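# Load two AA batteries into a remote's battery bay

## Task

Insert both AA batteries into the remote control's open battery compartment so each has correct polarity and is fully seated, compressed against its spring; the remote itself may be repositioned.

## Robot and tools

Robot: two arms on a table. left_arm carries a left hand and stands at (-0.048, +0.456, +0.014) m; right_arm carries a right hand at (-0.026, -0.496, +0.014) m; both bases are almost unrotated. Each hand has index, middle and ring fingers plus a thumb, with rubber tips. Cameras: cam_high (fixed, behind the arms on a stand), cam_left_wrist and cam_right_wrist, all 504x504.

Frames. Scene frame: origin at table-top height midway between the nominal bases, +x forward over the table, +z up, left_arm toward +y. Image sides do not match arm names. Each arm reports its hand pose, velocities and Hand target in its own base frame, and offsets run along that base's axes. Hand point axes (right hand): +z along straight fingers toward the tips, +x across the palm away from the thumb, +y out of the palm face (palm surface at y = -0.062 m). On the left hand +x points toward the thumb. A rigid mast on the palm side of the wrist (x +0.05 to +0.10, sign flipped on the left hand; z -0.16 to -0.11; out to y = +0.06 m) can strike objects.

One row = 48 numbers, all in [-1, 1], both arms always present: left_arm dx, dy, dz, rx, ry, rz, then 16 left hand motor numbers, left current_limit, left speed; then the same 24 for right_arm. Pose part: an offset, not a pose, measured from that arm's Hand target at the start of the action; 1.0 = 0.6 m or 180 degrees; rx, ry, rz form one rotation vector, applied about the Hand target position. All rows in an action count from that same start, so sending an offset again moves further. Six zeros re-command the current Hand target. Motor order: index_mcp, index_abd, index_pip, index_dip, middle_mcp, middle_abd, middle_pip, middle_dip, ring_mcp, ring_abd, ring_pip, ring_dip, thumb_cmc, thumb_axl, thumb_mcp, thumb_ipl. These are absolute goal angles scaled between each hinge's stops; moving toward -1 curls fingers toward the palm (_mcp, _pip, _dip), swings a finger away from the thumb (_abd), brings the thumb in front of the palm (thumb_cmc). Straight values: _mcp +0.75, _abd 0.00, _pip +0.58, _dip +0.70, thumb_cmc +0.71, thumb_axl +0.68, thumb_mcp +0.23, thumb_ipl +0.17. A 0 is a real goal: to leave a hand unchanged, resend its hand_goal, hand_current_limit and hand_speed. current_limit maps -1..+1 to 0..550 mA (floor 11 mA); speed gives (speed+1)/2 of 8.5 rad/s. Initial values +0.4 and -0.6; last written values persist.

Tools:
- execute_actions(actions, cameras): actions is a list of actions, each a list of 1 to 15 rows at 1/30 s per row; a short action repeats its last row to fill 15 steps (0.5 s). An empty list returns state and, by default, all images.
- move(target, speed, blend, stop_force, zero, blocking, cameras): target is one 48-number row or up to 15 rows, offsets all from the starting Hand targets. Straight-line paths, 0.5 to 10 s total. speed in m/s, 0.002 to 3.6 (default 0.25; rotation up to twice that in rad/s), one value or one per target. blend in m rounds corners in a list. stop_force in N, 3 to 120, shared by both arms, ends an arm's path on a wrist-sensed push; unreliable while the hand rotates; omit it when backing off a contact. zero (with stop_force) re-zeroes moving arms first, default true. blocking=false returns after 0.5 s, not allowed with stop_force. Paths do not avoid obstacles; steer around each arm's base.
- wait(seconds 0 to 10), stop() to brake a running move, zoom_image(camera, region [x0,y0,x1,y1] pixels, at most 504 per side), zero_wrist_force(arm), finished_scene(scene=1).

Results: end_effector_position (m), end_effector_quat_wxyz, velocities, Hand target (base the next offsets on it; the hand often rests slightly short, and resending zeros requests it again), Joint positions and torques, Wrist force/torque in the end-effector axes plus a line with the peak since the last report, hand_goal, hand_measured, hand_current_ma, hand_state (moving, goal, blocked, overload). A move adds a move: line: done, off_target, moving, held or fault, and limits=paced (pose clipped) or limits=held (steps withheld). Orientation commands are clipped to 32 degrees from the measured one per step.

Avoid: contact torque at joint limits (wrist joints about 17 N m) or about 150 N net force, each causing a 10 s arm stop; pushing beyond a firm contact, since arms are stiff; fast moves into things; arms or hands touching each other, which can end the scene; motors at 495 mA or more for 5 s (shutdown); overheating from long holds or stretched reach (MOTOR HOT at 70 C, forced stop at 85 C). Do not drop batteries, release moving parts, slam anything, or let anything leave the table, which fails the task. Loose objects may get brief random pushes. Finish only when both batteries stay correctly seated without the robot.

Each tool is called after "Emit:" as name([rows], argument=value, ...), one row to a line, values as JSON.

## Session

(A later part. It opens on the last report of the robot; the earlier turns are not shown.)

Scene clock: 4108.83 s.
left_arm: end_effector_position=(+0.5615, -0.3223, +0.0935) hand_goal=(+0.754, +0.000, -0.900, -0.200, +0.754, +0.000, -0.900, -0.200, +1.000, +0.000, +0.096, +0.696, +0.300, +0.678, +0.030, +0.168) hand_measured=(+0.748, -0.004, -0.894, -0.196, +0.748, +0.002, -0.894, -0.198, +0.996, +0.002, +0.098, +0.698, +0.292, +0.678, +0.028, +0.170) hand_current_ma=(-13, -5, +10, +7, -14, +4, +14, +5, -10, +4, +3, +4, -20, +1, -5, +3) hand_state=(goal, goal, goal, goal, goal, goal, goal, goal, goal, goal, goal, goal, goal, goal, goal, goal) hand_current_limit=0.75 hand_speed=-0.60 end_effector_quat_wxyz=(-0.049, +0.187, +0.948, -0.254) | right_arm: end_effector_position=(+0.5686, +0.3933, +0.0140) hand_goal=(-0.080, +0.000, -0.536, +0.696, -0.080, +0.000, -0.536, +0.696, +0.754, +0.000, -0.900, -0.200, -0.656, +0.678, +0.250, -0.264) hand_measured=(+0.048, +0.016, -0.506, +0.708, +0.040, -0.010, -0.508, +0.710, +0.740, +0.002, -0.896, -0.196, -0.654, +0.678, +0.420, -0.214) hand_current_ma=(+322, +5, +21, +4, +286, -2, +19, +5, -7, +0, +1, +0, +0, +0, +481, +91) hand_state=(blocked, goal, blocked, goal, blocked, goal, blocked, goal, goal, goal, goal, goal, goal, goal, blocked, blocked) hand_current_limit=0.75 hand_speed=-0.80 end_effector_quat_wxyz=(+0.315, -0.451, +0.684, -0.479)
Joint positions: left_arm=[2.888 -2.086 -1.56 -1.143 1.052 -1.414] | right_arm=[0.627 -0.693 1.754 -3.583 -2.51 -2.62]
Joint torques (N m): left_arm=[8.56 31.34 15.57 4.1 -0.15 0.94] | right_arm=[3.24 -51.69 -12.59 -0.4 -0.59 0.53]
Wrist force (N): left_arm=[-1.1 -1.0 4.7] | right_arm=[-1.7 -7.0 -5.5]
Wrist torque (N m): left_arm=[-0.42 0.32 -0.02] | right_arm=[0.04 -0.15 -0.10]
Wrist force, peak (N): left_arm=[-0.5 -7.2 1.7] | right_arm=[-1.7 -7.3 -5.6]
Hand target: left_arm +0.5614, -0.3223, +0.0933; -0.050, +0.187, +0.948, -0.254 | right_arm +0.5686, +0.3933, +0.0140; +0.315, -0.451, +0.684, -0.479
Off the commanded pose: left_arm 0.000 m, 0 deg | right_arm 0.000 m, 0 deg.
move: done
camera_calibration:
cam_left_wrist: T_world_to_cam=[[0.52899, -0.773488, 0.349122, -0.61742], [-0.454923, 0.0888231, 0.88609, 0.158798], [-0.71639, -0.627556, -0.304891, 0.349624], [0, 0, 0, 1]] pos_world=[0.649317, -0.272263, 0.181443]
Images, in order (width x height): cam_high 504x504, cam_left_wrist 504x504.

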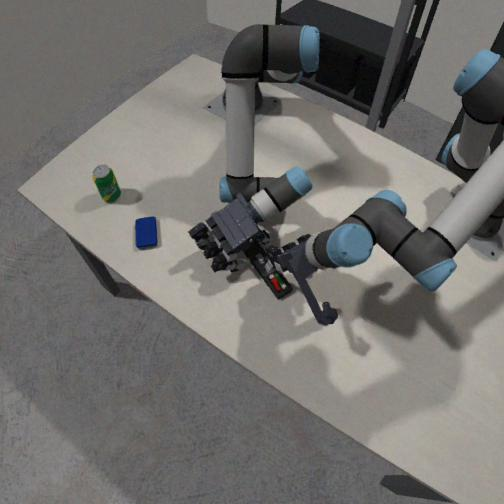

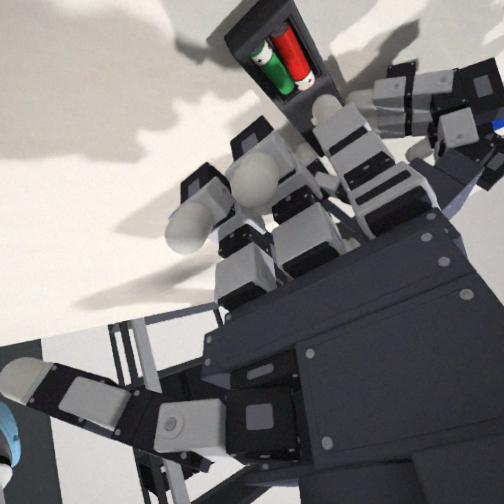

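Emit:
move([
  [-0.0080,-0.0111,0,0,0,0,0.754,0,-0.9,-0.2,0.754,0,-0.9,-0.2,1.0,0,0.095,0.696,0.3,0.678,0.03,0.168,0.75,-0.6,0,0,0,0,0,0,-0.08,0,-0.536,0.696,-0.08,0,-0.536,0.696,0.754,0,-0.9,-0.2,-0.657,0.678,0.25,-0.265,0.75,-0.8],
  [-0.0080,-0.0111,-0.0310,0,0,0,0.754,0,-0.9,-0.2,0.754,0,-0.9,-0.2,1.0,0,0.095,0.696,0.3,0.678,0.03,0.168,0.75,-0.6,0,0,0,0,0,0,-0.08,0,-0.536,0.696,-0.08,0,-0.536,0.696,0.754,0,-0.9,-0.2,-0.657,0.678,0.25,-0.265,0.75,-0.8],
], speed=[0.03,0.015], stop_force=5, cameras=["cam_left_wrist","cam_high"])

Emit:
zoom_image(camera="cam_left_wrist", region=[275, 50, 345, 120])

Emit:
zoom_image(camera="cam_high", region=[258, 256, 288, 286])

Scene clock: 4166.60 s.
left_arm: end_effector_position=(+0.5566, -0.3290, +0.0747) hand_goal=(+0.754, +0.000, -0.900, -0.200, +0.754, +0.000, -0.900, -0.200, +1.000, +0.000, +0.096, +0.696, +0.300, +0.678, +0.030, +0.168) hand_measured=(+0.748, -0.004, -0.894, -0.196, +0.748, +0.002, -0.894, -0.198, +0.994, +0.002, +0.098, +0.698, +0.292, +0.678, +0.028, +0.170) hand_current_ma=(-13, -5, +10, +7, -14, +4, +14, +5, -11, +4, +2, +3, -20, +1, -5, +3) hand_state=(goal, goal, goal, goal, goal, goal, goal, goal, goal, goal, goal, goal, goal, goal, goal, goal) hand_current_limit=0.75 hand_speed=-0.60 end_effector_quat_wxyz=(-0.050, +0.187, +0.948, -0.254) | right_arm: end_effector_position=(+0.5686, +0.3933, +0.0140) hand_goal=(-0.080, +0.000, -0.536, +0.696, -0.080, +0.000, -0.536, +0.696, +0.754, +0.000, -0.900, -0.200, -0.656, +0.678, +0.250, -0.264) hand_measured=(+0.048, +0.016, -0.506, +0.708, +0.040, -0.010, -0.508, +0.710, +0.740, +0.002, -0.896, -0.196, -0.654, +0.678, +0.420, -0.214) hand_current_ma=(+322, +5, +21, +4, +286, -2, +19, +5, -7, +0, +1, +0, +0, +0, +481, +91) hand_state=(blocked, goal, blocked, goal, blocked, goal, blocked, goal, goal, goal, goal, goal, goal, goal, blocked, blocked) hand_current_limit=0.75 hand_speed=-0.80 end_effector_quat_wxyz=(+0.315, -0.451, +0.684, -0.479)
Joint positions: left_arm=[2.876 -2.106 -1.585 -1.091 1.051 -1.427] | right_arm=[0.627 -0.693 1.754 -3.583 -2.51 -2.62]
Joint torques (N m): left_arm=[8.77 52.18 35.46 0.16 -0.25 -0.21] | right_arm=[3.71 -51.53 -12.92 -0.4 -0.72 0.8]
Wrist force (N): left_arm=[-0.7 -1.2 4.2] | right_arm=[-1.9 -7.0 -5.5]
Wrist torque (N m): left_arm=[-0.36 0.29 0.10] | right_arm=[0.04 -0.13 -0.11]
Wrist force, peak (N): left_arm=[-1.2 -1.5 4.8] | right_arm=[-2.2 -7.4 -5.5]
Hand target: left_arm +0.5566, -0.3290, +0.0747; -0.050, +0.187, +0.948, -0.254 | right_arm +0.5686, +0.3933, +0.0140; +0.315, -0.451, +0.684, -0.479
Off the commanded pose: left_arm 0.000 m, 0 deg | right_arm 0.000 m, 0 deg.
move: done
camera_calibration:
cam_left_wrist: T_world_to_cam=[[0.528988, -0.773559, 0.348967, -0.613458], [-0.454746, 0.0888022, 0.886183, 0.173821], [-0.716504, -0.627471, -0.304798, 0.3363], [0, 0, 0, 1]] pos_world=[0.644516, -0.278963, 0.162543]
Images, in order (width x height): cam_high 504x504, cam_left_wrist 504x504.

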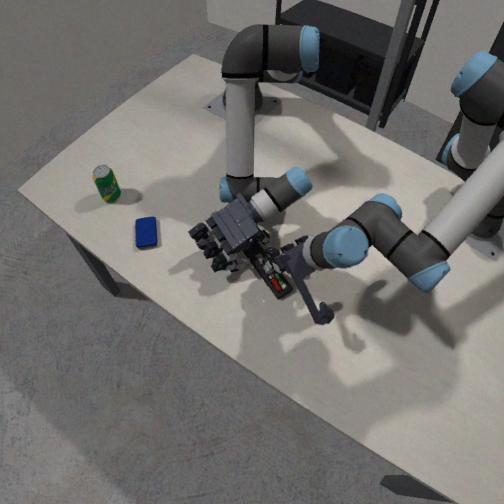

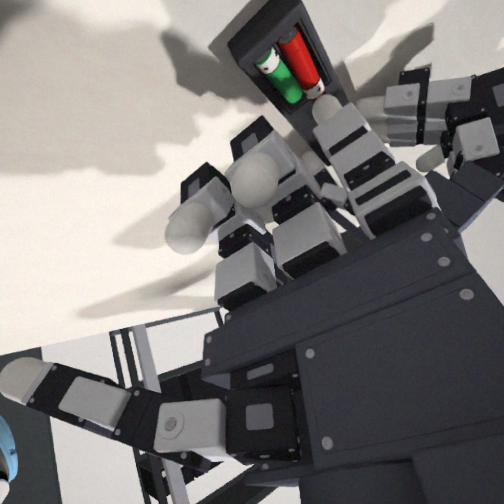

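Scaled by 7.200.

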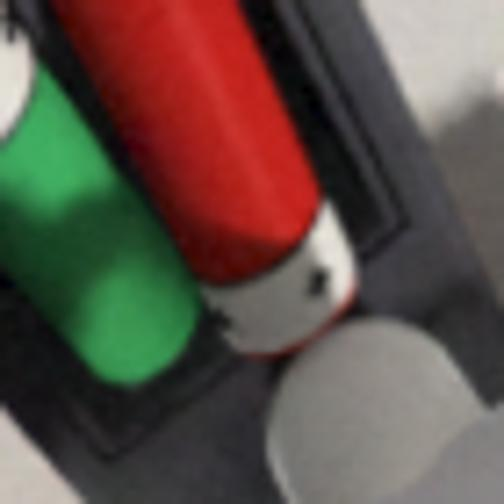

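Scaled by 16.800.

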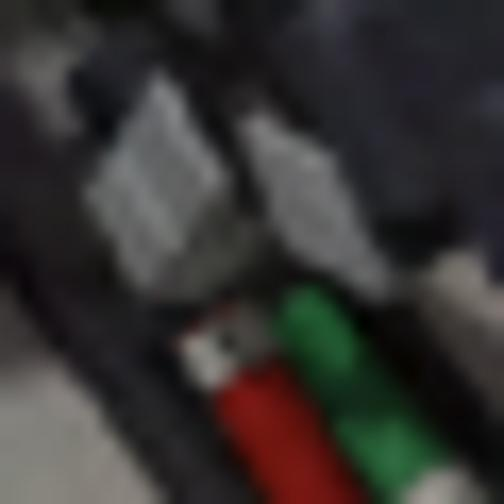

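Emit:
move([
  [-0.0023,0.0009,0,0,0,0,0.754,0,-0.9,-0.2,0.754,0,-0.9,-0.2,1.0,0,0.095,0.696,0.3,0.678,0.03,0.168,0.75,-0.6,0,0,0,0,0,0,-0.08,0,-0.536,0.696,-0.08,0,-0.536,0.696,0.754,0,-0.9,-0.2,-0.657,0.678,0.25,-0.265,0.75,-0.8],
  [0.0038,0.0164,0,0,0,0,0.754,0,-0.9,-0.2,0.754,0,-0.9,-0.2,1.0,0,0.095,0.696,0.3,0.678,0.03,0.168,0.75,-0.6,0,0,0,0,0,0,-0.08,0,-0.536,0.696,-0.08,0,-0.536,0.696,0.754,0,-0.9,-0.2,-0.657,0.678,0.25,-0.265,0.75,-0.8],
], speed=[0.02,0.008], stop_force=8, cameras=["cam_left_wrist","cam_high"])

Emit:
zoom_image(camera="cam_left_wrist", region=[280, 50, 350, 120])

Emit:
zoom_image(camera="cam_high", region=[258, 256, 288, 286])

Scene clock: 4175.17 s.
left_arm: end_effector_position=(+0.5589, -0.3191, +0.0747) hand_goal=(+0.754, +0.000, -0.900, -0.200, +0.754, +0.000, -0.900, -0.200, +1.000, +0.000, +0.096, +0.696, +0.300, +0.678, +0.030, +0.168) hand_measured=(+0.748, -0.004, -0.894, -0.196, +0.748, +0.002, -0.894, -0.198, +1.000, +0.002, +0.138, +0.716, +0.292, +0.678, +0.028, +0.170) hand_current_ma=(-13, -5, +10, +7, -14, +4, +14, +5, +0, +2, +135, +56, -20, +1, -5, +3) hand_state=(goal, goal, goal, goal, goal, goal, goal, goal, goal, goal, blocked, blocked, goal, goal, goal, goal) hand_current_limit=0.75 hand_speed=-0.60 end_effector_quat_wxyz=(-0.050, +0.187, +0.948, -0.254) | right_arm: end_effector_position=(+0.5686, +0.3933, +0.0140) hand_goal=(-0.080, +0.000, -0.536, +0.696, -0.080, +0.000, -0.536, +0.696, +0.754, +0.000, -0.900, -0.200, -0.656, +0.678, +0.250, -0.264) hand_measured=(+0.048, +0.016, -0.506, +0.708, +0.040, -0.010, -0.508, +0.710, +0.740, +0.002, -0.896, -0.196, -0.654, +0.678, +0.420, -0.214) hand_current_ma=(+322, +5, +21, +4, +286, -2, +19, +5, -7, +0, +1, +0, +0, +0, +481, +91) hand_state=(blocked, goal, blocked, goal, blocked, goal, blocked, goal, goal, goal, goal, goal, goal, goal, blocked, blocked) hand_current_limit=0.75 hand_speed=-0.80 end_effector_quat_wxyz=(+0.315, -0.451, +0.684, -0.479)
Joint positions: left_arm=[2.892 -2.101 -1.592 -1.099 1.053 -1.41] | right_arm=[0.627 -0.693 1.754 -3.583 -2.51 -2.62]
Joint torques (N m): left_arm=[-6.49 47.76 9.77 2.93 0.68 -1.15] | right_arm=[2.53 -51.21 -12.49 -0.35 -0.64 0.69]
Wrist force (N): left_arm=[-1.2 -5.0 6.1] | right_arm=[-1.9 -6.8 -5.1]
Wrist torque (N m): left_arm=[-0.32 0.46 0.22] | right_arm=[0.05 -0.13 -0.11]
Wrist force, peak (N): left_arm=[-1.2 -4.9 6.3] | right_arm=[-1.9 -7.2 -5.6]
Hand target: left_arm +0.5589, -0.3191, +0.0747; -0.050, +0.187, +0.948, -0.254 | right_arm +0.5686, +0.3933, +0.0140; +0.315, -0.451, +0.684, -0.479
Off the commanded pose: left_arm 0.000 m, 0 deg | right_arm 0.000 m, 0 deg.
move: done
camera_calibration:
cam_left_wrist: T_world_to_cam=[[0.52912, -0.773523, 0.348847, -0.607072], [-0.454665, 0.0886704, 0.886238, 0.173892], [-0.716458, -0.627535, -0.304777, 0.344109], [0, 0, 0, 1]] pos_world=[0.646816, -0.269063, 0.162542]
Images, in order (width x height): cam_high 504x504, cam_left_wrist 504x504.

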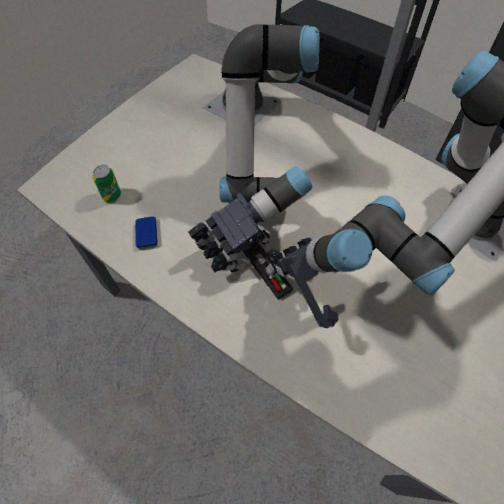

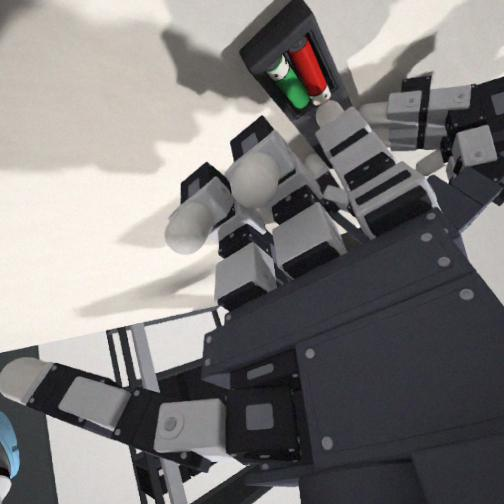

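Scaled by 7.200.

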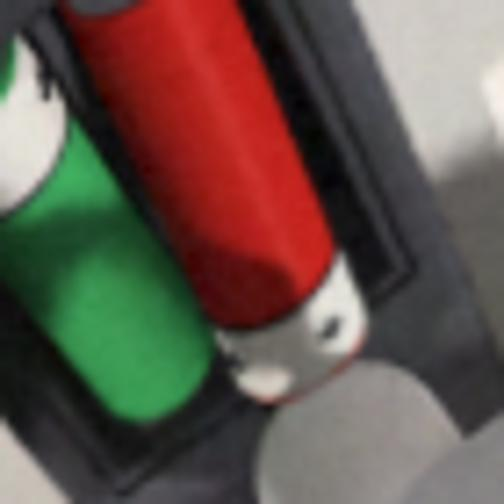

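Scaled by 16.800.

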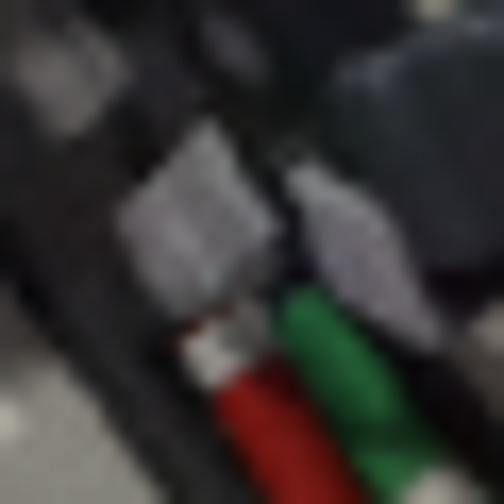

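Emit:
move(target=[0.0025,0.0062,0,0,0,0,0.754,0,-0.9,-0.2,0.754,0,-0.9,-0.2,1.0,0,0.095,0.696,0.3,0.678,0.03,0.168,0.75,-0.6,0,0,0,0,0,0,-0.08,0,-0.536,0.696,-0.08,0,-0.536,0.696,0.754,0,-0.9,-0.2,-0.657,0.678,0.25,-0.265,0.75,-0.8], speed=0.006, stop_force=14, cameras=["cam_left_wrist","cam_high"])

Emit:
zoom_image(camera="cam_left_wrist", region=[280, 50, 350, 120])

Emit:
zoom_image(camera="cam_high", region=[258, 256, 288, 286])

Scene clock: 4184.87 s.
left_arm: end_effector_position=(+0.5604, -0.3154, +0.0747) hand_goal=(+0.754, +0.000, -0.900, -0.200, +0.754, +0.000, -0.900, -0.200, +1.000, +0.000, +0.096, +0.696, +0.300, +0.678, +0.030, +0.168) hand_measured=(+0.748, -0.004, -0.894, -0.196, +0.748, +0.002, -0.894, -0.198, +1.000, +0.006, +0.156, +0.724, +0.292, +0.678, +0.028, +0.170) hand_current_ma=(-13, -5, +10, +7, -14, +4, +14, +5, +1, +10, +205, +84, -20, +1, -5, +3) hand_state=(goal, goal, goal, goal, goal, goal, goal, goal, goal, goal, blocked, blocked, goal, goal, goal, goal) hand_current_limit=0.75 hand_speed=-0.60 end_effector_quat_wxyz=(-0.050, +0.187, +0.948, -0.254) | right_arm: end_effector_position=(+0.5686, +0.3933, +0.0140) hand_goal=(-0.080, +0.000, -0.536, +0.696, -0.080, +0.000, -0.536, +0.696, +0.754, +0.000, -0.900, -0.200, -0.656, +0.678, +0.250, -0.264) hand_measured=(+0.048, +0.016, -0.506, +0.708, +0.040, -0.010, -0.508, +0.710, +0.740, +0.002, -0.896, -0.196, -0.654, +0.678, +0.420, -0.214) hand_current_ma=(+322, +5, +21, +4, +286, -2, +19, +5, -7, +0, +1, +0, +0, +0, +481, +91) hand_state=(blocked, goal, blocked, goal, blocked, goal, blocked, goal, goal, goal, goal, goal, goal, goal, blocked, blocked) hand_current_limit=0.75 hand_speed=-0.80 end_effector_quat_wxyz=(+0.315, -0.451, +0.684, -0.479)
Joint positions: left_arm=[2.898 -2.1 -1.592 -1.103 1.053 -1.403] | right_arm=[0.627 -0.693 1.754 -3.583 -2.51 -2.62]
Joint torques (N m): left_arm=[-2.14 50.09 8.51 2.39 0.95 -1.1] | right_arm=[3.73 -51 -13.21 -0.33 -0.72 1.01]
Wrist force (N): left_arm=[-0.7 -6.6 5.8] | right_arm=[-2.3 -6.9 -5.4]
Wrist torque (N m): left_arm=[-0.16 0.47 0.36] | right_arm=[0.06 -0.08 -0.14]
Wrist force, peak (N): left_arm=[-0.7 -6.8 6.1] | right_arm=[-1.5 -7.3 -5.7]
Hand target: left_arm +0.5604, -0.3154, +0.0747; -0.050, +0.187, +0.948, -0.254 | right_arm +0.5686, +0.3933, +0.0140; +0.315, -0.451, +0.684, -0.479
Off the commanded pose: left_arm 0.000 m, 0 deg | right_arm 0.000 m, 0 deg.
move: done
camera_calibration:
cam_left_wrist: T_world_to_cam=[[0.529095, -0.773519, 0.348893, -0.604917], [-0.454693, 0.0887111, 0.886219, 0.174268], [-0.716458, -0.627534, -0.304777, 0.347569], [0, 0, 0, 1]] pos_world=[0.648316, -0.265263, 0.162542]
Images, in order (width x height): cam_high 504x504, cam_left_wrist 504x504.

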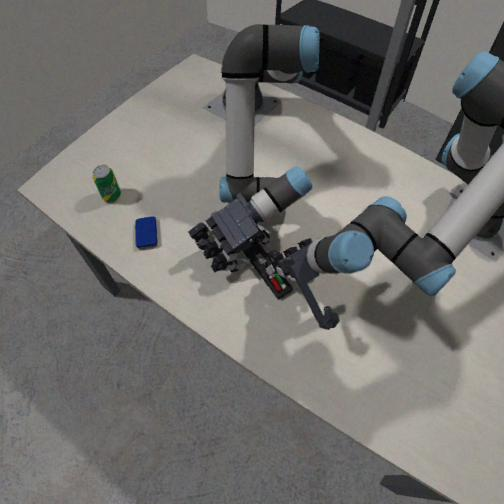

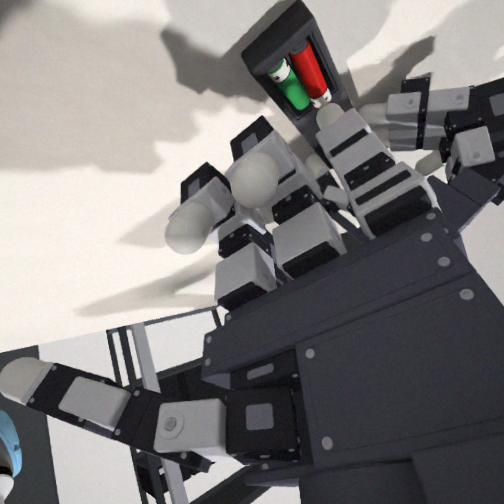

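Scaled by 7.200.

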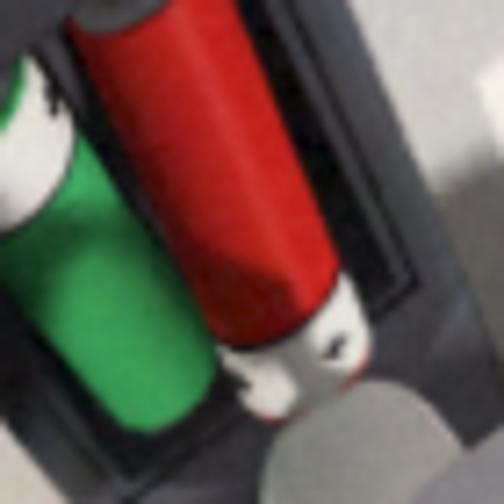

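Scaled by 16.800.

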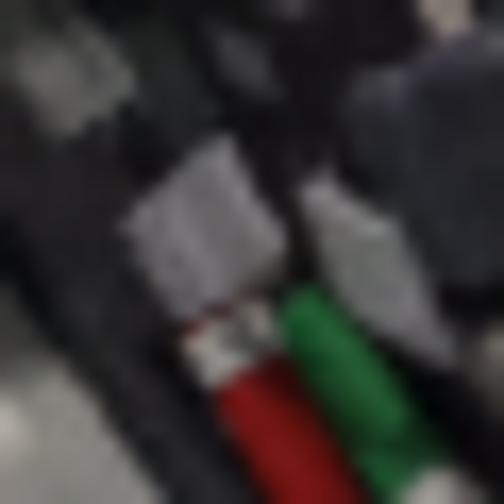

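Emit:
move(target=[0.0031,0.0077,0,0,0,0,0.754,0,-0.9,-0.2,0.754,0,-0.9,-0.2,1.0,0,0.095,0.696,0.3,0.678,0.03,0.168,0.75,-0.6,0,0,0,0,0,0,-0.08,0,-0.536,0.696,-0.08,0,-0.536,0.696,0.754,0,-0.9,-0.2,-0.657,0.678,0.25,-0.265,0.75,-0.8], speed=0.006, stop_force=16, cameras=["cam_left_wrist","cam_high"])

Emit:
zoom_image(camera="cam_left_wrist", region=[280, 50, 350, 120])

Emit:
zoom_image(camera="cam_high", region=[258, 256, 288, 286])

Scene clock: 4192.47 s.
left_arm: end_effector_position=(+0.5622, -0.3108, +0.0747) hand_goal=(+0.754, +0.000, -0.900, -0.200, +0.754, +0.000, -0.900, -0.200, +1.000, +0.000, +0.096, +0.696, +0.300, +0.678, +0.030, +0.168) hand_measured=(+0.748, -0.004, -0.894, -0.196, +0.748, +0.002, -0.894, -0.198, +1.000, +0.006, +0.164, +0.728, +0.292, +0.678, +0.028, +0.170) hand_current_ma=(-13, -5, +10, +7, -14, +4, +14, +5, +1, +11, +240, +99, -20, +1, -5, +3) hand_state=(goal, goal, goal, goal, goal, goal, goal, goal, goal, goal, blocked, blocked, goal, goal, goal, goal) hand_current_limit=0.75 hand_speed=-0.60 end_effector_quat_wxyz=(-0.050, +0.187, +0.948, -0.254) | right_arm: end_effector_position=(+0.5686, +0.3933, +0.0140) hand_goal=(-0.080, +0.000, -0.536, +0.696, -0.080, +0.000, -0.536, +0.696, +0.754, +0.000, -0.900, -0.200, -0.656, +0.678, +0.250, -0.264) hand_measured=(+0.048, +0.016, -0.506, +0.708, +0.040, -0.010, -0.508, +0.710, +0.740, +0.002, -0.896, -0.196, -0.654, +0.678, +0.420, -0.214) hand_current_ma=(+322, +5, +21, +4, +286, -2, +19, +5, -7, +0, +1, +0, +0, +0, +481, +91) hand_state=(blocked, goal, blocked, goal, blocked, goal, blocked, goal, goal, goal, goal, goal, goal, goal, blocked, blocked) hand_current_limit=0.75 hand_speed=-0.80 end_effector_quat_wxyz=(+0.315, -0.451, +0.684, -0.479)
Joint positions: left_arm=[2.905 -2.099 -1.593 -1.108 1.054 -1.394] | right_arm=[0.627 -0.693 1.754 -3.583 -2.51 -2.62]
Joint torques (N m): left_arm=[-1.65 49.17 6.72 2.5 1.89 -1.01] | right_arm=[3.33 -50.13 -13.77 -0.32 -0.75 0.76]
Wrist force (N): left_arm=[-0.5 -7.5 5.8] | right_arm=[-3.0 -6.9 -5.4]
Wrist torque (N m): left_arm=[-0.13 0.44 0.43] | right_arm=[0.05 -0.06 -0.09]
Wrist force, peak (N): left_arm=[-0.6 -7.7 6.0] | right_arm=[-3.1 -7.4 -5.4]
Hand target: left_arm +0.5622, -0.3108, +0.0747; -0.050, +0.187, +0.948, -0.254 | right_arm +0.5686, +0.3933, +0.0140; +0.315, -0.451, +0.684, -0.479
Off the commanded pose: left_arm 0.000 m, 0 deg | right_arm 0.000 m, 0 deg.
move: done
camera_calibration:
cam_left_wrist: T_world_to_cam=[[0.52912, -0.773523, 0.348847, -0.602321], [-0.454665, 0.0886704, 0.886238, 0.174647], [-0.716458, -0.627535, -0.304777, 0.351745], [0, 0, 0, 1]] pos_world=[0.650116, -0.260663, 0.162542]
Images, in order (width x height): cam_high 504x504, cam_left_wrist 504x504.

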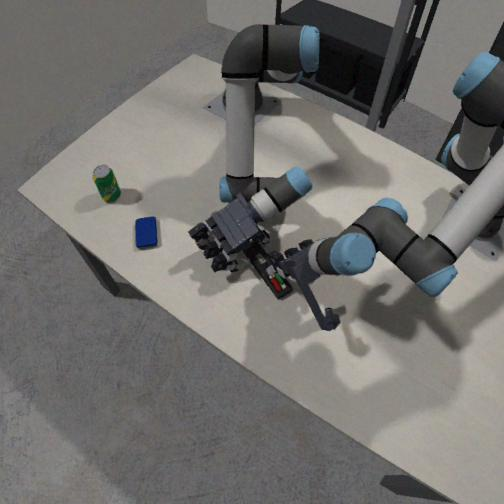

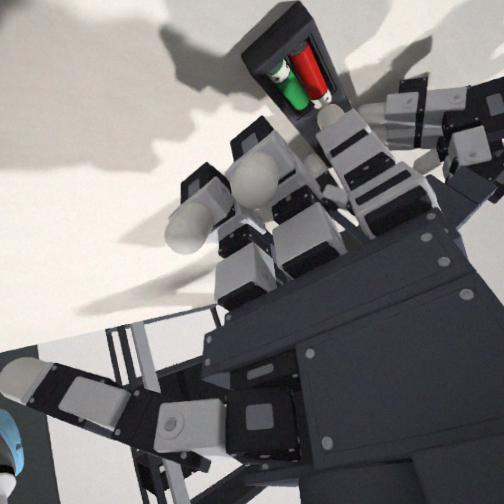

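Scaled by 7.200.

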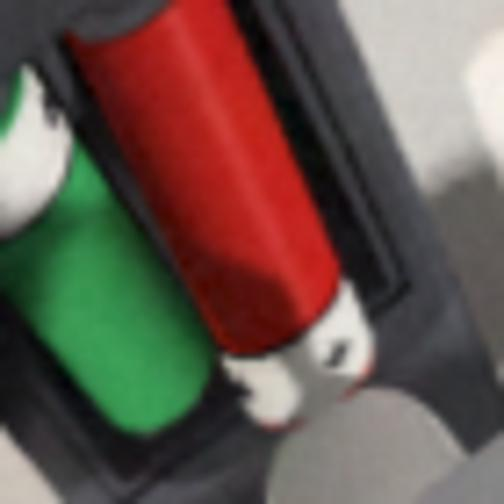

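Scaled by 16.800.

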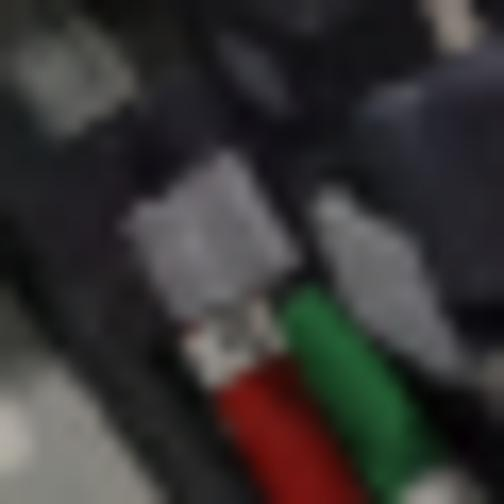

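Emit:
zoom_image(camera="cam_high", region=[240, 240, 300, 300])

Emit:
zoom_image(camera="cam_left_wrist", region=[230, 0, 350, 120])

Scaled by 8.400.

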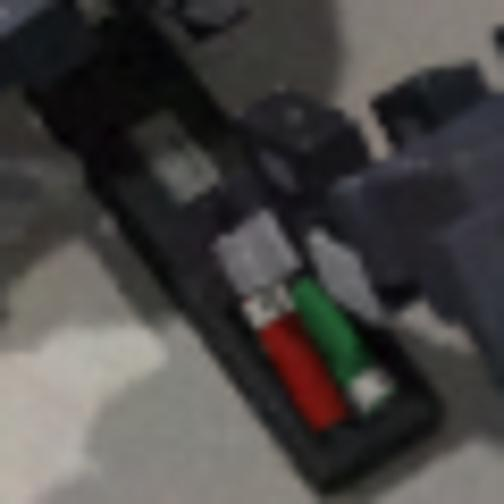

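Scaled by 4.200.

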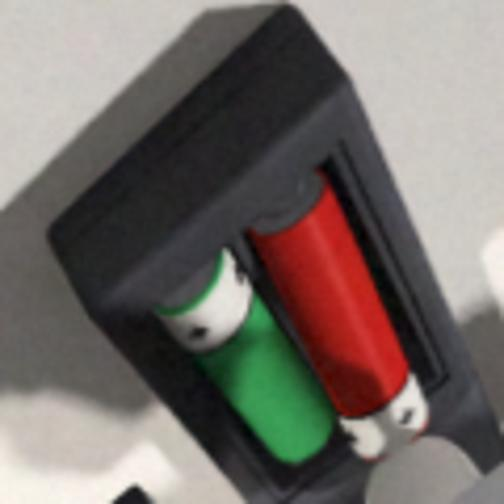

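Emit:
move(target=[-0.0050,-0.0124,0,0,0,0,0.754,0,-0.9,-0.2,0.754,0,-0.9,-0.2,1.0,0,0.095,0.696,0.3,0.678,0.03,0.168,0.75,-0.6,0,0,0,0,0,0,-0.08,0,-0.536,0.696,-0.08,0,-0.536,0.696,0.754,0,-0.9,-0.2,-0.657,0.678,0.25,-0.265,0.75,-0.8], speed=0.02, cameras=["cam_left_wrist","cam_high"])

Emit:
zoom_image(camera="cam_high", region=[240, 240, 300, 300])

Emit:
zoom_image(camera="cam_left_wrist", region=[230, 0, 350, 120])

Scene clock: 4209.77 s.
left_arm: end_effector_position=(+0.5592, -0.3184, +0.0746) hand_goal=(+0.754, +0.000, -0.900, -0.200, +0.754, +0.000, -0.900, -0.200, +1.000, +0.000, +0.096, +0.696, +0.300, +0.678, +0.030, +0.168) hand_measured=(+0.748, -0.004, -0.894, -0.196, +0.748, +0.002, -0.894, -0.198, +1.000, +0.006, +0.118, +0.708, +0.292, +0.678, +0.028, +0.170) hand_current_ma=(-13, -5, +10, +7, -14, +4, +14, +5, +0, +11, +62, +28, -20, +1, -5, +3) hand_state=(goal, goal, goal, goal, goal, goal, goal, goal, goal, goal, blocked, goal, goal, goal, goal, goal) hand_current_limit=0.75 hand_speed=-0.60 end_effector_quat_wxyz=(-0.050, +0.187, +0.948, -0.254) | right_arm: end_effector_position=(+0.5686, +0.3933, +0.0140) hand_goal=(-0.080, +0.000, -0.536, +0.696, -0.080, +0.000, -0.536, +0.696, +0.754, +0.000, -0.900, -0.200, -0.656, +0.678, +0.250, -0.264) hand_measured=(+0.048, +0.016, -0.506, +0.708, +0.040, -0.010, -0.508, +0.710, +0.740, +0.002, -0.896, -0.196, -0.654, +0.678, +0.420, -0.214) hand_current_ma=(+322, +5, +21, +4, +286, -2, +19, +5, -7, +0, +1, +0, +0, +0, +481, +91) hand_state=(blocked, goal, blocked, goal, blocked, goal, blocked, goal, goal, goal, goal, goal, goal, goal, blocked, blocked) hand_current_limit=0.75 hand_speed=-0.80 end_effector_quat_wxyz=(+0.315, -0.451, +0.684, -0.479)
Joint positions: left_arm=[2.893 -2.101 -1.592 -1.1 1.053 -1.408] | right_arm=[0.627 -0.693 1.754 -3.583 -2.51 -2.62]
Joint torques (N m): left_arm=[6.09 32.64 35.16 2.43 -1.08 0.79] | right_arm=[3.45 -49.44 -12.8 -0.15 -0.92 0.94]
Wrist force (N): left_arm=[-0.9 -2.4 3.7] | right_arm=[-2.7 -6.9 -5.4]
Wrist torque (N m): left_arm=[-0.27 0.30 0.09] | right_arm=[0.06 -0.11 -0.05]
Wrist force, peak (N): left_arm=[-0.5 -7.9 6.0] | right_arm=[-2.7 -7.3 -5.6]
Hand target: left_arm +0.5592, -0.3182, +0.0747; -0.050, +0.187, +0.948, -0.254 | right_arm +0.5686, +0.3933, +0.0140; +0.315, -0.451, +0.684, -0.479
Off the commanded pose: left_arm 0.000 m, 0 deg | right_arm 0.000 m, 0 deg.
move: done
camera_calibration:
cam_left_wrist: T_world_to_cam=[[0.528988, -0.773559, 0.348967, -0.60658], [-0.454746, 0.0888022, 0.886183, 0.174017], [-0.716504, -0.627471, -0.304798, 0.344742], [0, 0, 0, 1]] pos_world=[0.647016, -0.268363, 0.162543]
Images, in order (width x height): cam_high 504x504, cam_left_wrist 504x504.

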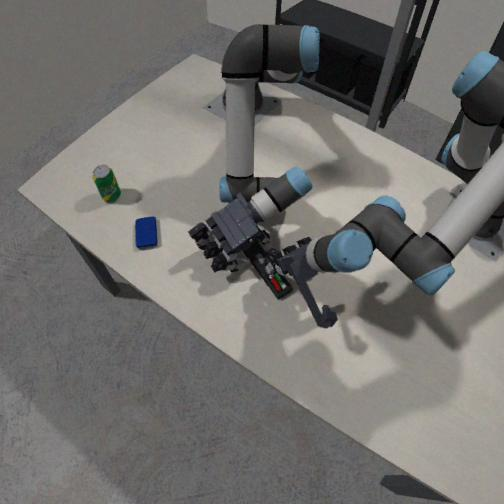

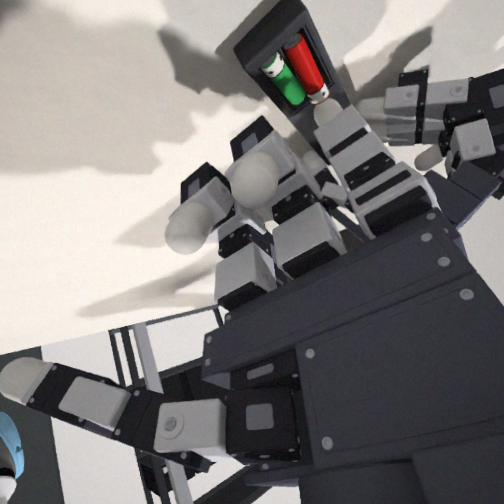

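Scaled by 8.400.

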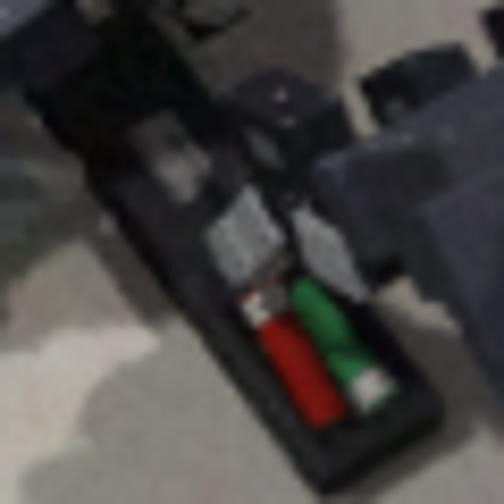

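Scaled by 4.200.

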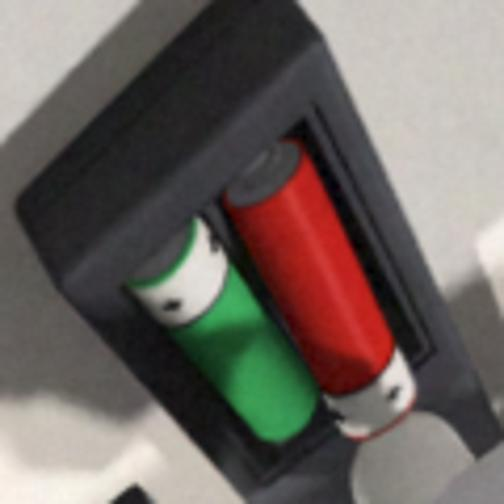

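Emit:
move([
  [-0.0037,-0.0003,0,0,0,0,0.754,0,-0.9,-0.2,0.754,0,-0.9,-0.2,1.0,0,0.095,0.696,0.3,0.678,0.03,0.168,0.75,-0.6,0,0,0,0,0,0,-0.08,0,-0.536,0.696,-0.08,0,-0.536,0.696,0.754,0,-0.9,-0.2,-0.657,0.678,0.25,-0.265,0.75,-0.8],
  [0.0037,0.0183,0,0,0,0,0.754,0,-0.9,-0.2,0.754,0,-0.9,-0.2,1.0,0,0.095,0.696,0.3,0.678,0.03,0.168,0.75,-0.6,0,0,0,0,0,0,-0.08,0,-0.536,0.696,-0.08,0,-0.536,0.696,0.754,0,-0.9,-0.2,-0.657,0.678,0.25,-0.265,0.75,-0.8],
], speed=[0.02,0.008], stop_force=12, cameras=["cam_left_wrist","cam_high"])

Emit:
zoom_image(camera="cam_high", region=[258, 256, 288, 286])

Emit:
zoom_image(camera="cam_left_wrist", region=[230, 0, 350, 120])

Scene clock: 4222.47 s.
left_arm: end_effector_position=(+0.5615, -0.3072, +0.0747) hand_goal=(+0.754, +0.000, -0.900, -0.200, +0.754, +0.000, -0.900, -0.200, +1.000, +0.000, +0.096, +0.696, +0.300, +0.678, +0.030, +0.168) hand_measured=(+0.748, -0.004, -0.894, -0.196, +0.748, +0.002, -0.894, -0.198, +1.000, +0.012, +0.178, +0.734, +0.292, +0.678, +0.028, +0.170) hand_current_ma=(-13, -5, +10, +7, -14, +4, +14, +5, +1, +26, +296, +122, -20, +1, -5, +3) hand_state=(goal, goal, goal, goal, goal, goal, goal, goal, goal, goal, blocked, blocked, goal, goal, goal, goal) hand_current_limit=0.75 hand_speed=-0.60 end_effector_quat_wxyz=(-0.050, +0.187, +0.948, -0.254) | right_arm: end_effector_position=(+0.5686, +0.3933, +0.0140) hand_goal=(-0.080, +0.000, -0.536, +0.696, -0.080, +0.000, -0.536, +0.696, +0.754, +0.000, -0.900, -0.200, -0.656, +0.678, +0.250, -0.264) hand_measured=(+0.048, +0.016, -0.506, +0.708, +0.040, -0.010, -0.508, +0.710, +0.740, +0.002, -0.896, -0.196, -0.654, +0.678, +0.420, -0.214) hand_current_ma=(+322, +5, +21, +4, +286, -2, +19, +5, -7, +0, +1, +0, +0, +0, +481, +91) hand_state=(blocked, goal, blocked, goal, blocked, goal, blocked, goal, goal, goal, goal, goal, goal, goal, blocked, blocked) hand_current_limit=0.75 hand_speed=-0.80 end_effector_quat_wxyz=(+0.315, -0.451, +0.684, -0.479)
Joint positions: left_arm=[2.91 -2.094 -1.6 -1.109 1.054 -1.388] | right_arm=[0.627 -0.693 1.754 -3.583 -2.51 -2.62]
Joint torques (N m): left_arm=[-4.74 47.35 6.77 3.33 3.37 -1.31] | right_arm=[3.42 -50.27 -13.05 0 -0.87 0.83]
Wrist force (N): left_arm=[-0.1 -8.9 6.0] | right_arm=[-2.7 -6.9 -5.2]
Wrist torque (N m): left_arm=[-0.11 0.48 0.53] | right_arm=[0.03 -0.10 -0.07]
Wrist force, peak (N): left_arm=[-0.2 -8.9 6.1] | right_arm=[-2.8 -7.5 -5.4]
Hand target: left_arm +0.5614, -0.3073, +0.0747; -0.050, +0.187, +0.948, -0.254 | right_arm +0.5686, +0.3933, +0.0140; +0.315, -0.451, +0.684, -0.479
Off the commanded pose: left_arm 0.000 m, 0 deg | right_arm 0.000 m, 0 deg.
move: done
camera_calibration:
cam_left_wrist: T_world_to_cam=[[0.52912, -0.773523, 0.348847, -0.59919], [-0.454665, 0.0886704, 0.886238, 0.173973], [-0.716458, -0.627535, -0.304777, 0.353368], [0, 0, 0, 1]] pos_world=[0.649316, -0.257163, 0.162542]
Images, in order (width x height): cam_high 504x504, cam_left_wrist 504x504.

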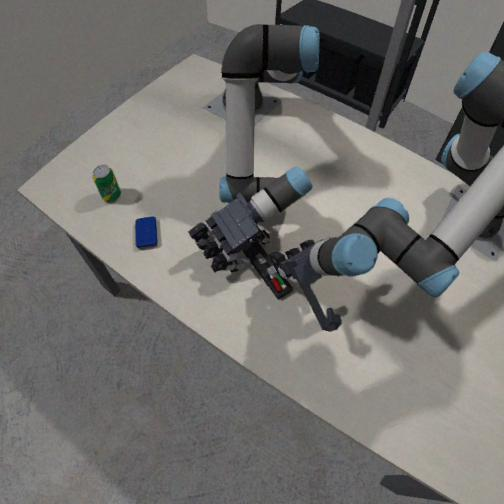

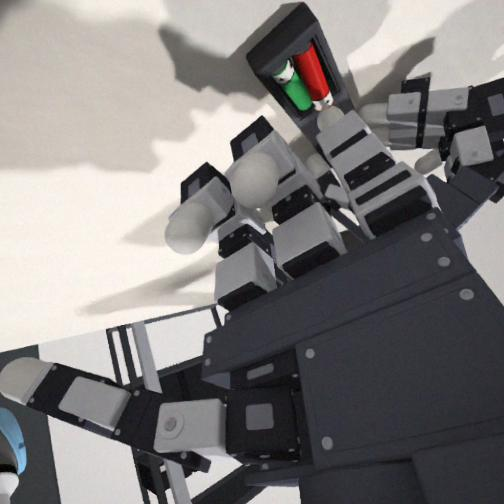

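Scaled by 16.800.

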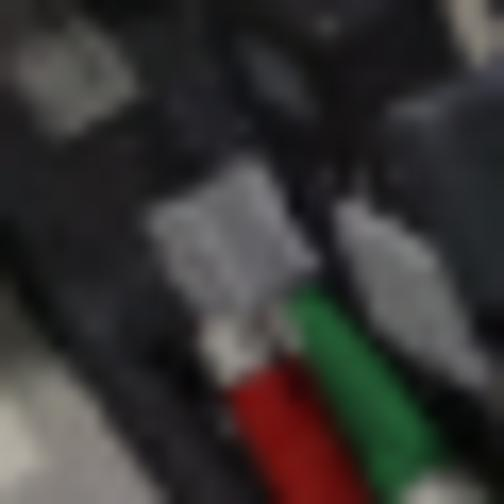

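Scaled by 4.200.

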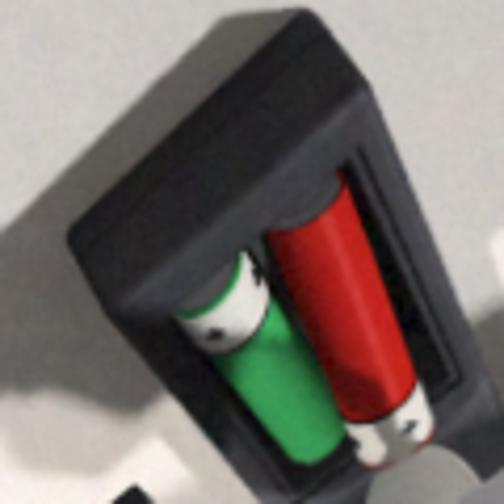

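Emit:
move(target=[0.0031,0.0077,0,0,0,0,0.754,0,-0.9,-0.2,0.754,0,-0.9,-0.2,1.0,0,0.095,0.696,0.3,0.678,0.03,0.168,0.75,-0.6,0,0,0,0,0,0,-0.08,0,-0.536,0.696,-0.08,0,-0.536,0.696,0.754,0,-0.9,-0.2,-0.657,0.678,0.25,-0.265,0.75,-0.8], speed=0.008, stop_force=14, cameras=["cam_left_wrist","cam_high"])

Emit:
zoom_image(camera="cam_high", region=[258, 256, 288, 286])

Emit:
zoom_image(camera="cam_left_wrist", region=[230, 0, 350, 120])

Scene clock: 4228.90 s.
left_arm: end_effector_position=(+0.5633, -0.3026, +0.0747) hand_goal=(+0.754, +0.000, -0.900, -0.200, +0.754, +0.000, -0.900, -0.200, +1.000, +0.000, +0.096, +0.696, +0.300, +0.678, +0.030, +0.168) hand_measured=(+0.748, -0.004, -0.894, -0.196, +0.748, +0.002, -0.894, -0.198, +1.002, +0.016, +0.194, +0.744, +0.292, +0.678, +0.028, +0.170) hand_current_ma=(-13, -5, +10, +7, -14, +4, +14, +5, +2, +33, +374, +154, -20, +1, -5, +3) hand_state=(goal, goal, goal, goal, goal, goal, goal, goal, goal, goal, blocked, blocked, goal, goal, goal, goal) hand_current_limit=0.75 hand_speed=-0.60 end_effector_quat_wxyz=(-0.050, +0.187, +0.948, -0.254) | right_arm: end_effector_position=(+0.5686, +0.3933, +0.0140) hand_goal=(-0.080, +0.000, -0.536, +0.696, -0.080, +0.000, -0.536, +0.696, +0.754, +0.000, -0.900, -0.200, -0.656, +0.678, +0.250, -0.264) hand_measured=(+0.048, +0.024, -0.506, +0.708, +0.036, -0.010, -0.508, +0.710, +0.740, +0.002, -0.896, -0.196, -0.652, +0.678, +0.420, -0.214) hand_current_ma=(+322, +11, +21, +4, +269, -2, +19, +6, -7, +0, +1, +0, +1, +0, +481, +91) hand_state=(blocked, blocked, blocked, goal, blocked, goal, blocked, goal, goal, goal, goal, goal, goal, goal, blocked, blocked) hand_current_limit=0.75 hand_speed=-0.80 end_effector_quat_wxyz=(+0.315, -0.451, +0.684, -0.479)
Joint positions: left_arm=[2.918 -2.093 -1.6 -1.114 1.055 -1.379] | right_arm=[0.627 -0.693 1.754 -3.583 -2.51 -2.62]
Joint torques (N m): left_arm=[-2.97 48.14 8.1 3.33 3.61 -1.48] | right_arm=[3.37 -50.87 -13.91 -0.16 -0.67 0.94]
Wrist force (N): left_arm=[-0.2 -10.1 6.0] | right_arm=[-3.9 -7.6 -5.5]
Wrist torque (N m): left_arm=[0.03 0.52 0.61] | right_arm=[-0.03 -0.03 -0.04]
Wrist force, peak (N): left_arm=[-0.1 -10.5 6.1] | right_arm=[-4.1 -7.6 -5.8]
Hand target: left_arm +0.5633, -0.3026, +0.0747; -0.050, +0.187, +0.948, -0.254 | right_arm +0.5686, +0.3933, +0.0140; +0.315, -0.451, +0.684, -0.479
Off the commanded pose: left_arm 0.000 m, 0 deg | right_arm 0.000 m, 0 deg.
move: done
camera_calibration:
cam_left_wrist: T_world_to_cam=[[0.52912, -0.773523, 0.348847, -0.596637], [-0.454665, 0.0886704, 0.886238, 0.174429], [-0.716458, -0.627535, -0.304777, 0.357616], [0, 0, 0, 1]] pos_world=[0.651216, -0.252563, 0.162542]
Images, in order (width x height): cam_high 504x504, cam_left_wrist 504x504.

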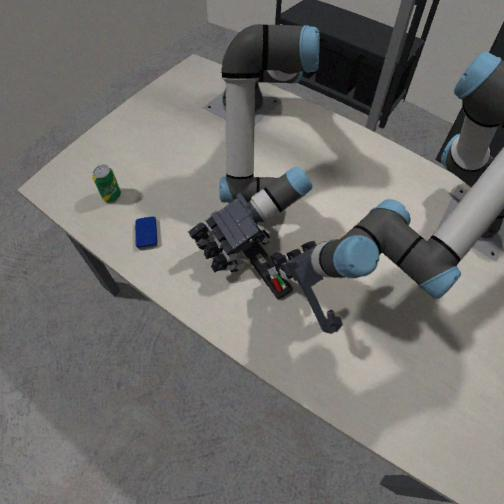

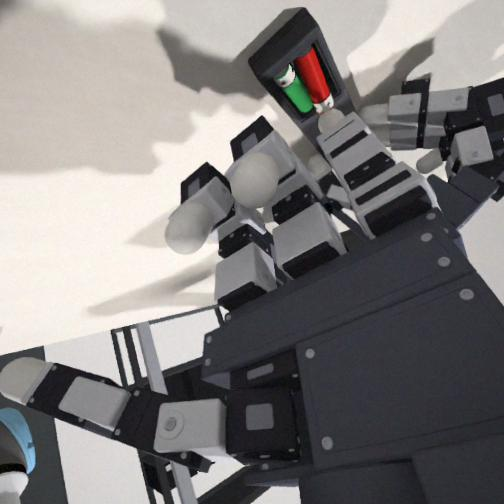

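Scaled by 16.800.

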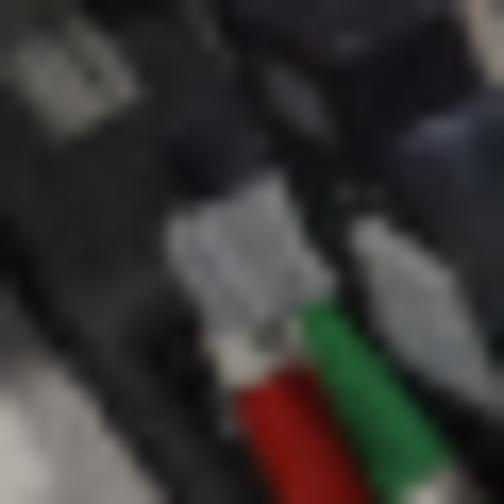

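Scaled by 4.200.

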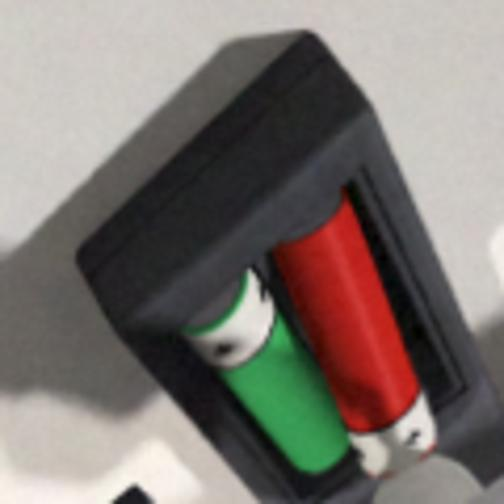

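Emit:
move(target=[0.0006,0.0015,-0.0067,0,0,0,0.754,0,-0.9,-0.2,0.754,0,-0.9,-0.2,1.0,0,0.095,0.696,0.3,0.678,0.03,0.168,0.75,-0.6,0,0,0,0,0,0,-0.08,0,-0.536,0.696,-0.08,0,-0.536,0.696,0.754,0,-0.9,-0.2,-0.657,0.678,0.25,-0.265,0.75,-0.8], speed=0.006, stop_force=12, cameras=["cam_left_wrist","cam_high"])

Emit:
zoom_image(camera="cam_high", region=[258, 256, 288, 286])

Emit:
zoom_image(camera="cam_left_wrist", region=[230, 0, 350, 120])

Scene clock: 4235.37 s.
left_arm: end_effector_position=(+0.5637, -0.3017, +0.0706) hand_goal=(+0.754, +0.000, -0.900, -0.200, +0.754, +0.000, -0.900, -0.200, +1.000, +0.000, +0.096, +0.696, +0.300, +0.678, +0.030, +0.168) hand_measured=(+0.748, -0.004, -0.894, -0.196, +0.748, +0.002, -0.894, -0.198, +1.002, +0.012, +0.206, +0.748, +0.292, +0.678, +0.028, +0.170) hand_current_ma=(-13, -5, +10, +7, -14, +4, +14, +5, +2, +24, +428, +176, -20, +1, -5, +3) hand_state=(goal, goal, goal, goal, goal, goal, goal, goal, goal, goal, blocked, blocked, goal, goal, goal, goal) hand_current_limit=0.75 hand_speed=-0.60 end_effector_quat_wxyz=(-0.050, +0.187, +0.948, -0.254) | right_arm: end_effector_position=(+0.5686, +0.3933, +0.0140) hand_goal=(-0.080, +0.000, -0.536, +0.696, -0.080, +0.000, -0.536, +0.696, +0.754, +0.000, -0.900, -0.200, -0.656, +0.678, +0.250, -0.264) hand_measured=(+0.048, +0.024, -0.506, +0.708, +0.036, -0.010, -0.508, +0.710, +0.740, +0.002, -0.896, -0.196, -0.652, +0.678, +0.420, -0.214) hand_current_ma=(+322, +11, +21, +4, +269, -2, +19, +6, -7, +0, +1, +0, +1, +0, +481, +91) hand_state=(blocked, blocked, blocked, goal, blocked, goal, blocked, goal, goal, goal, goal, goal, goal, goal, blocked, blocked) hand_current_limit=0.75 hand_speed=-0.80 end_effector_quat_wxyz=(+0.315, -0.451, +0.684, -0.479)
Joint positions: left_arm=[2.92 -2.098 -1.604 -1.106 1.055 -1.378] | right_arm=[0.627 -0.693 1.754 -3.583 -2.51 -2.62]
Joint torques (N m): left_arm=[12.38 42.06 12.97 0.48 4.3 -0.23] | right_arm=[3.43 -50.28 -13.59 -0.1 -0.66 0.81]
Wrist force (N): left_arm=[-0.7 -11.5 6.1] | right_arm=[-4.0 -7.4 -5.7]
Wrist torque (N m): left_arm=[0.07 0.40 0.66] | right_arm=[0.01 -0.01 -0.04]
Wrist force, peak (N): left_arm=[-0.8 -11.7 6.1] | right_arm=[-4.0 -8.1 -5.5]
Hand target: left_arm +0.5637, -0.3017, +0.0706; -0.050, +0.187, +0.948, -0.254 | right_arm +0.5686, +0.3933, +0.0140; +0.315, -0.451, +0.684, -0.479
Off the commanded pose: left_arm 0.000 m, 0 deg | right_arm 0.000 m, 0 deg.
move: done
camera_calibration:
cam_left_wrist: T_world_to_cam=[[0.529029, -0.773566, 0.34889, -0.594628], [-0.4547, 0.0887342, 0.886214, 0.178162], [-0.716503, -0.627473, -0.304797, 0.357194], [0, 0, 0, 1]] pos_world=[0.651516, -0.251663, 0.158442]
Images, in order (width x height): cam_high 504x504, cam_left_wrist 504x504.

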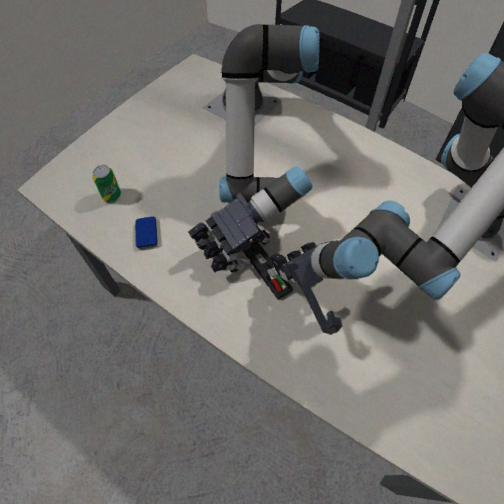

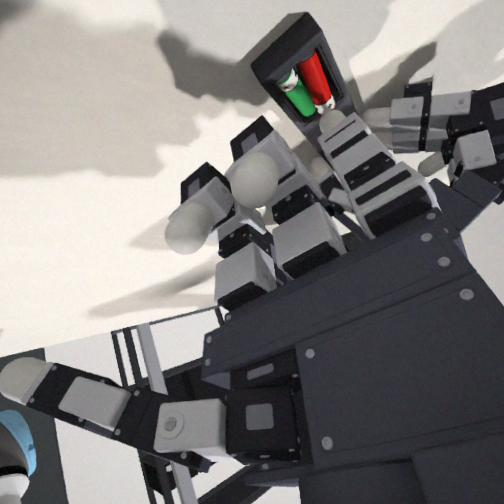

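Scaled by 16.800.

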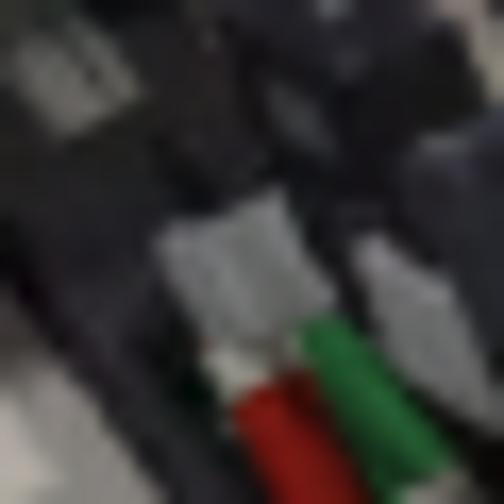

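Scaled by 4.200.

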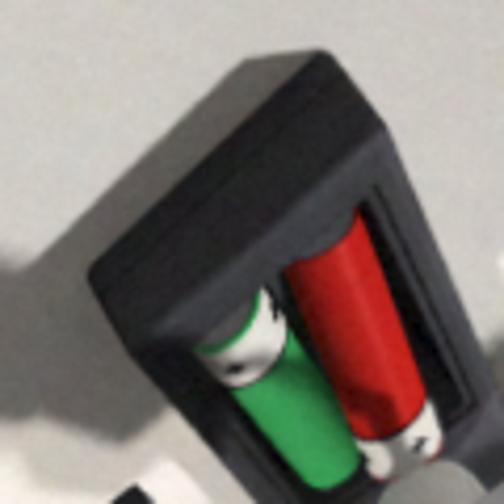

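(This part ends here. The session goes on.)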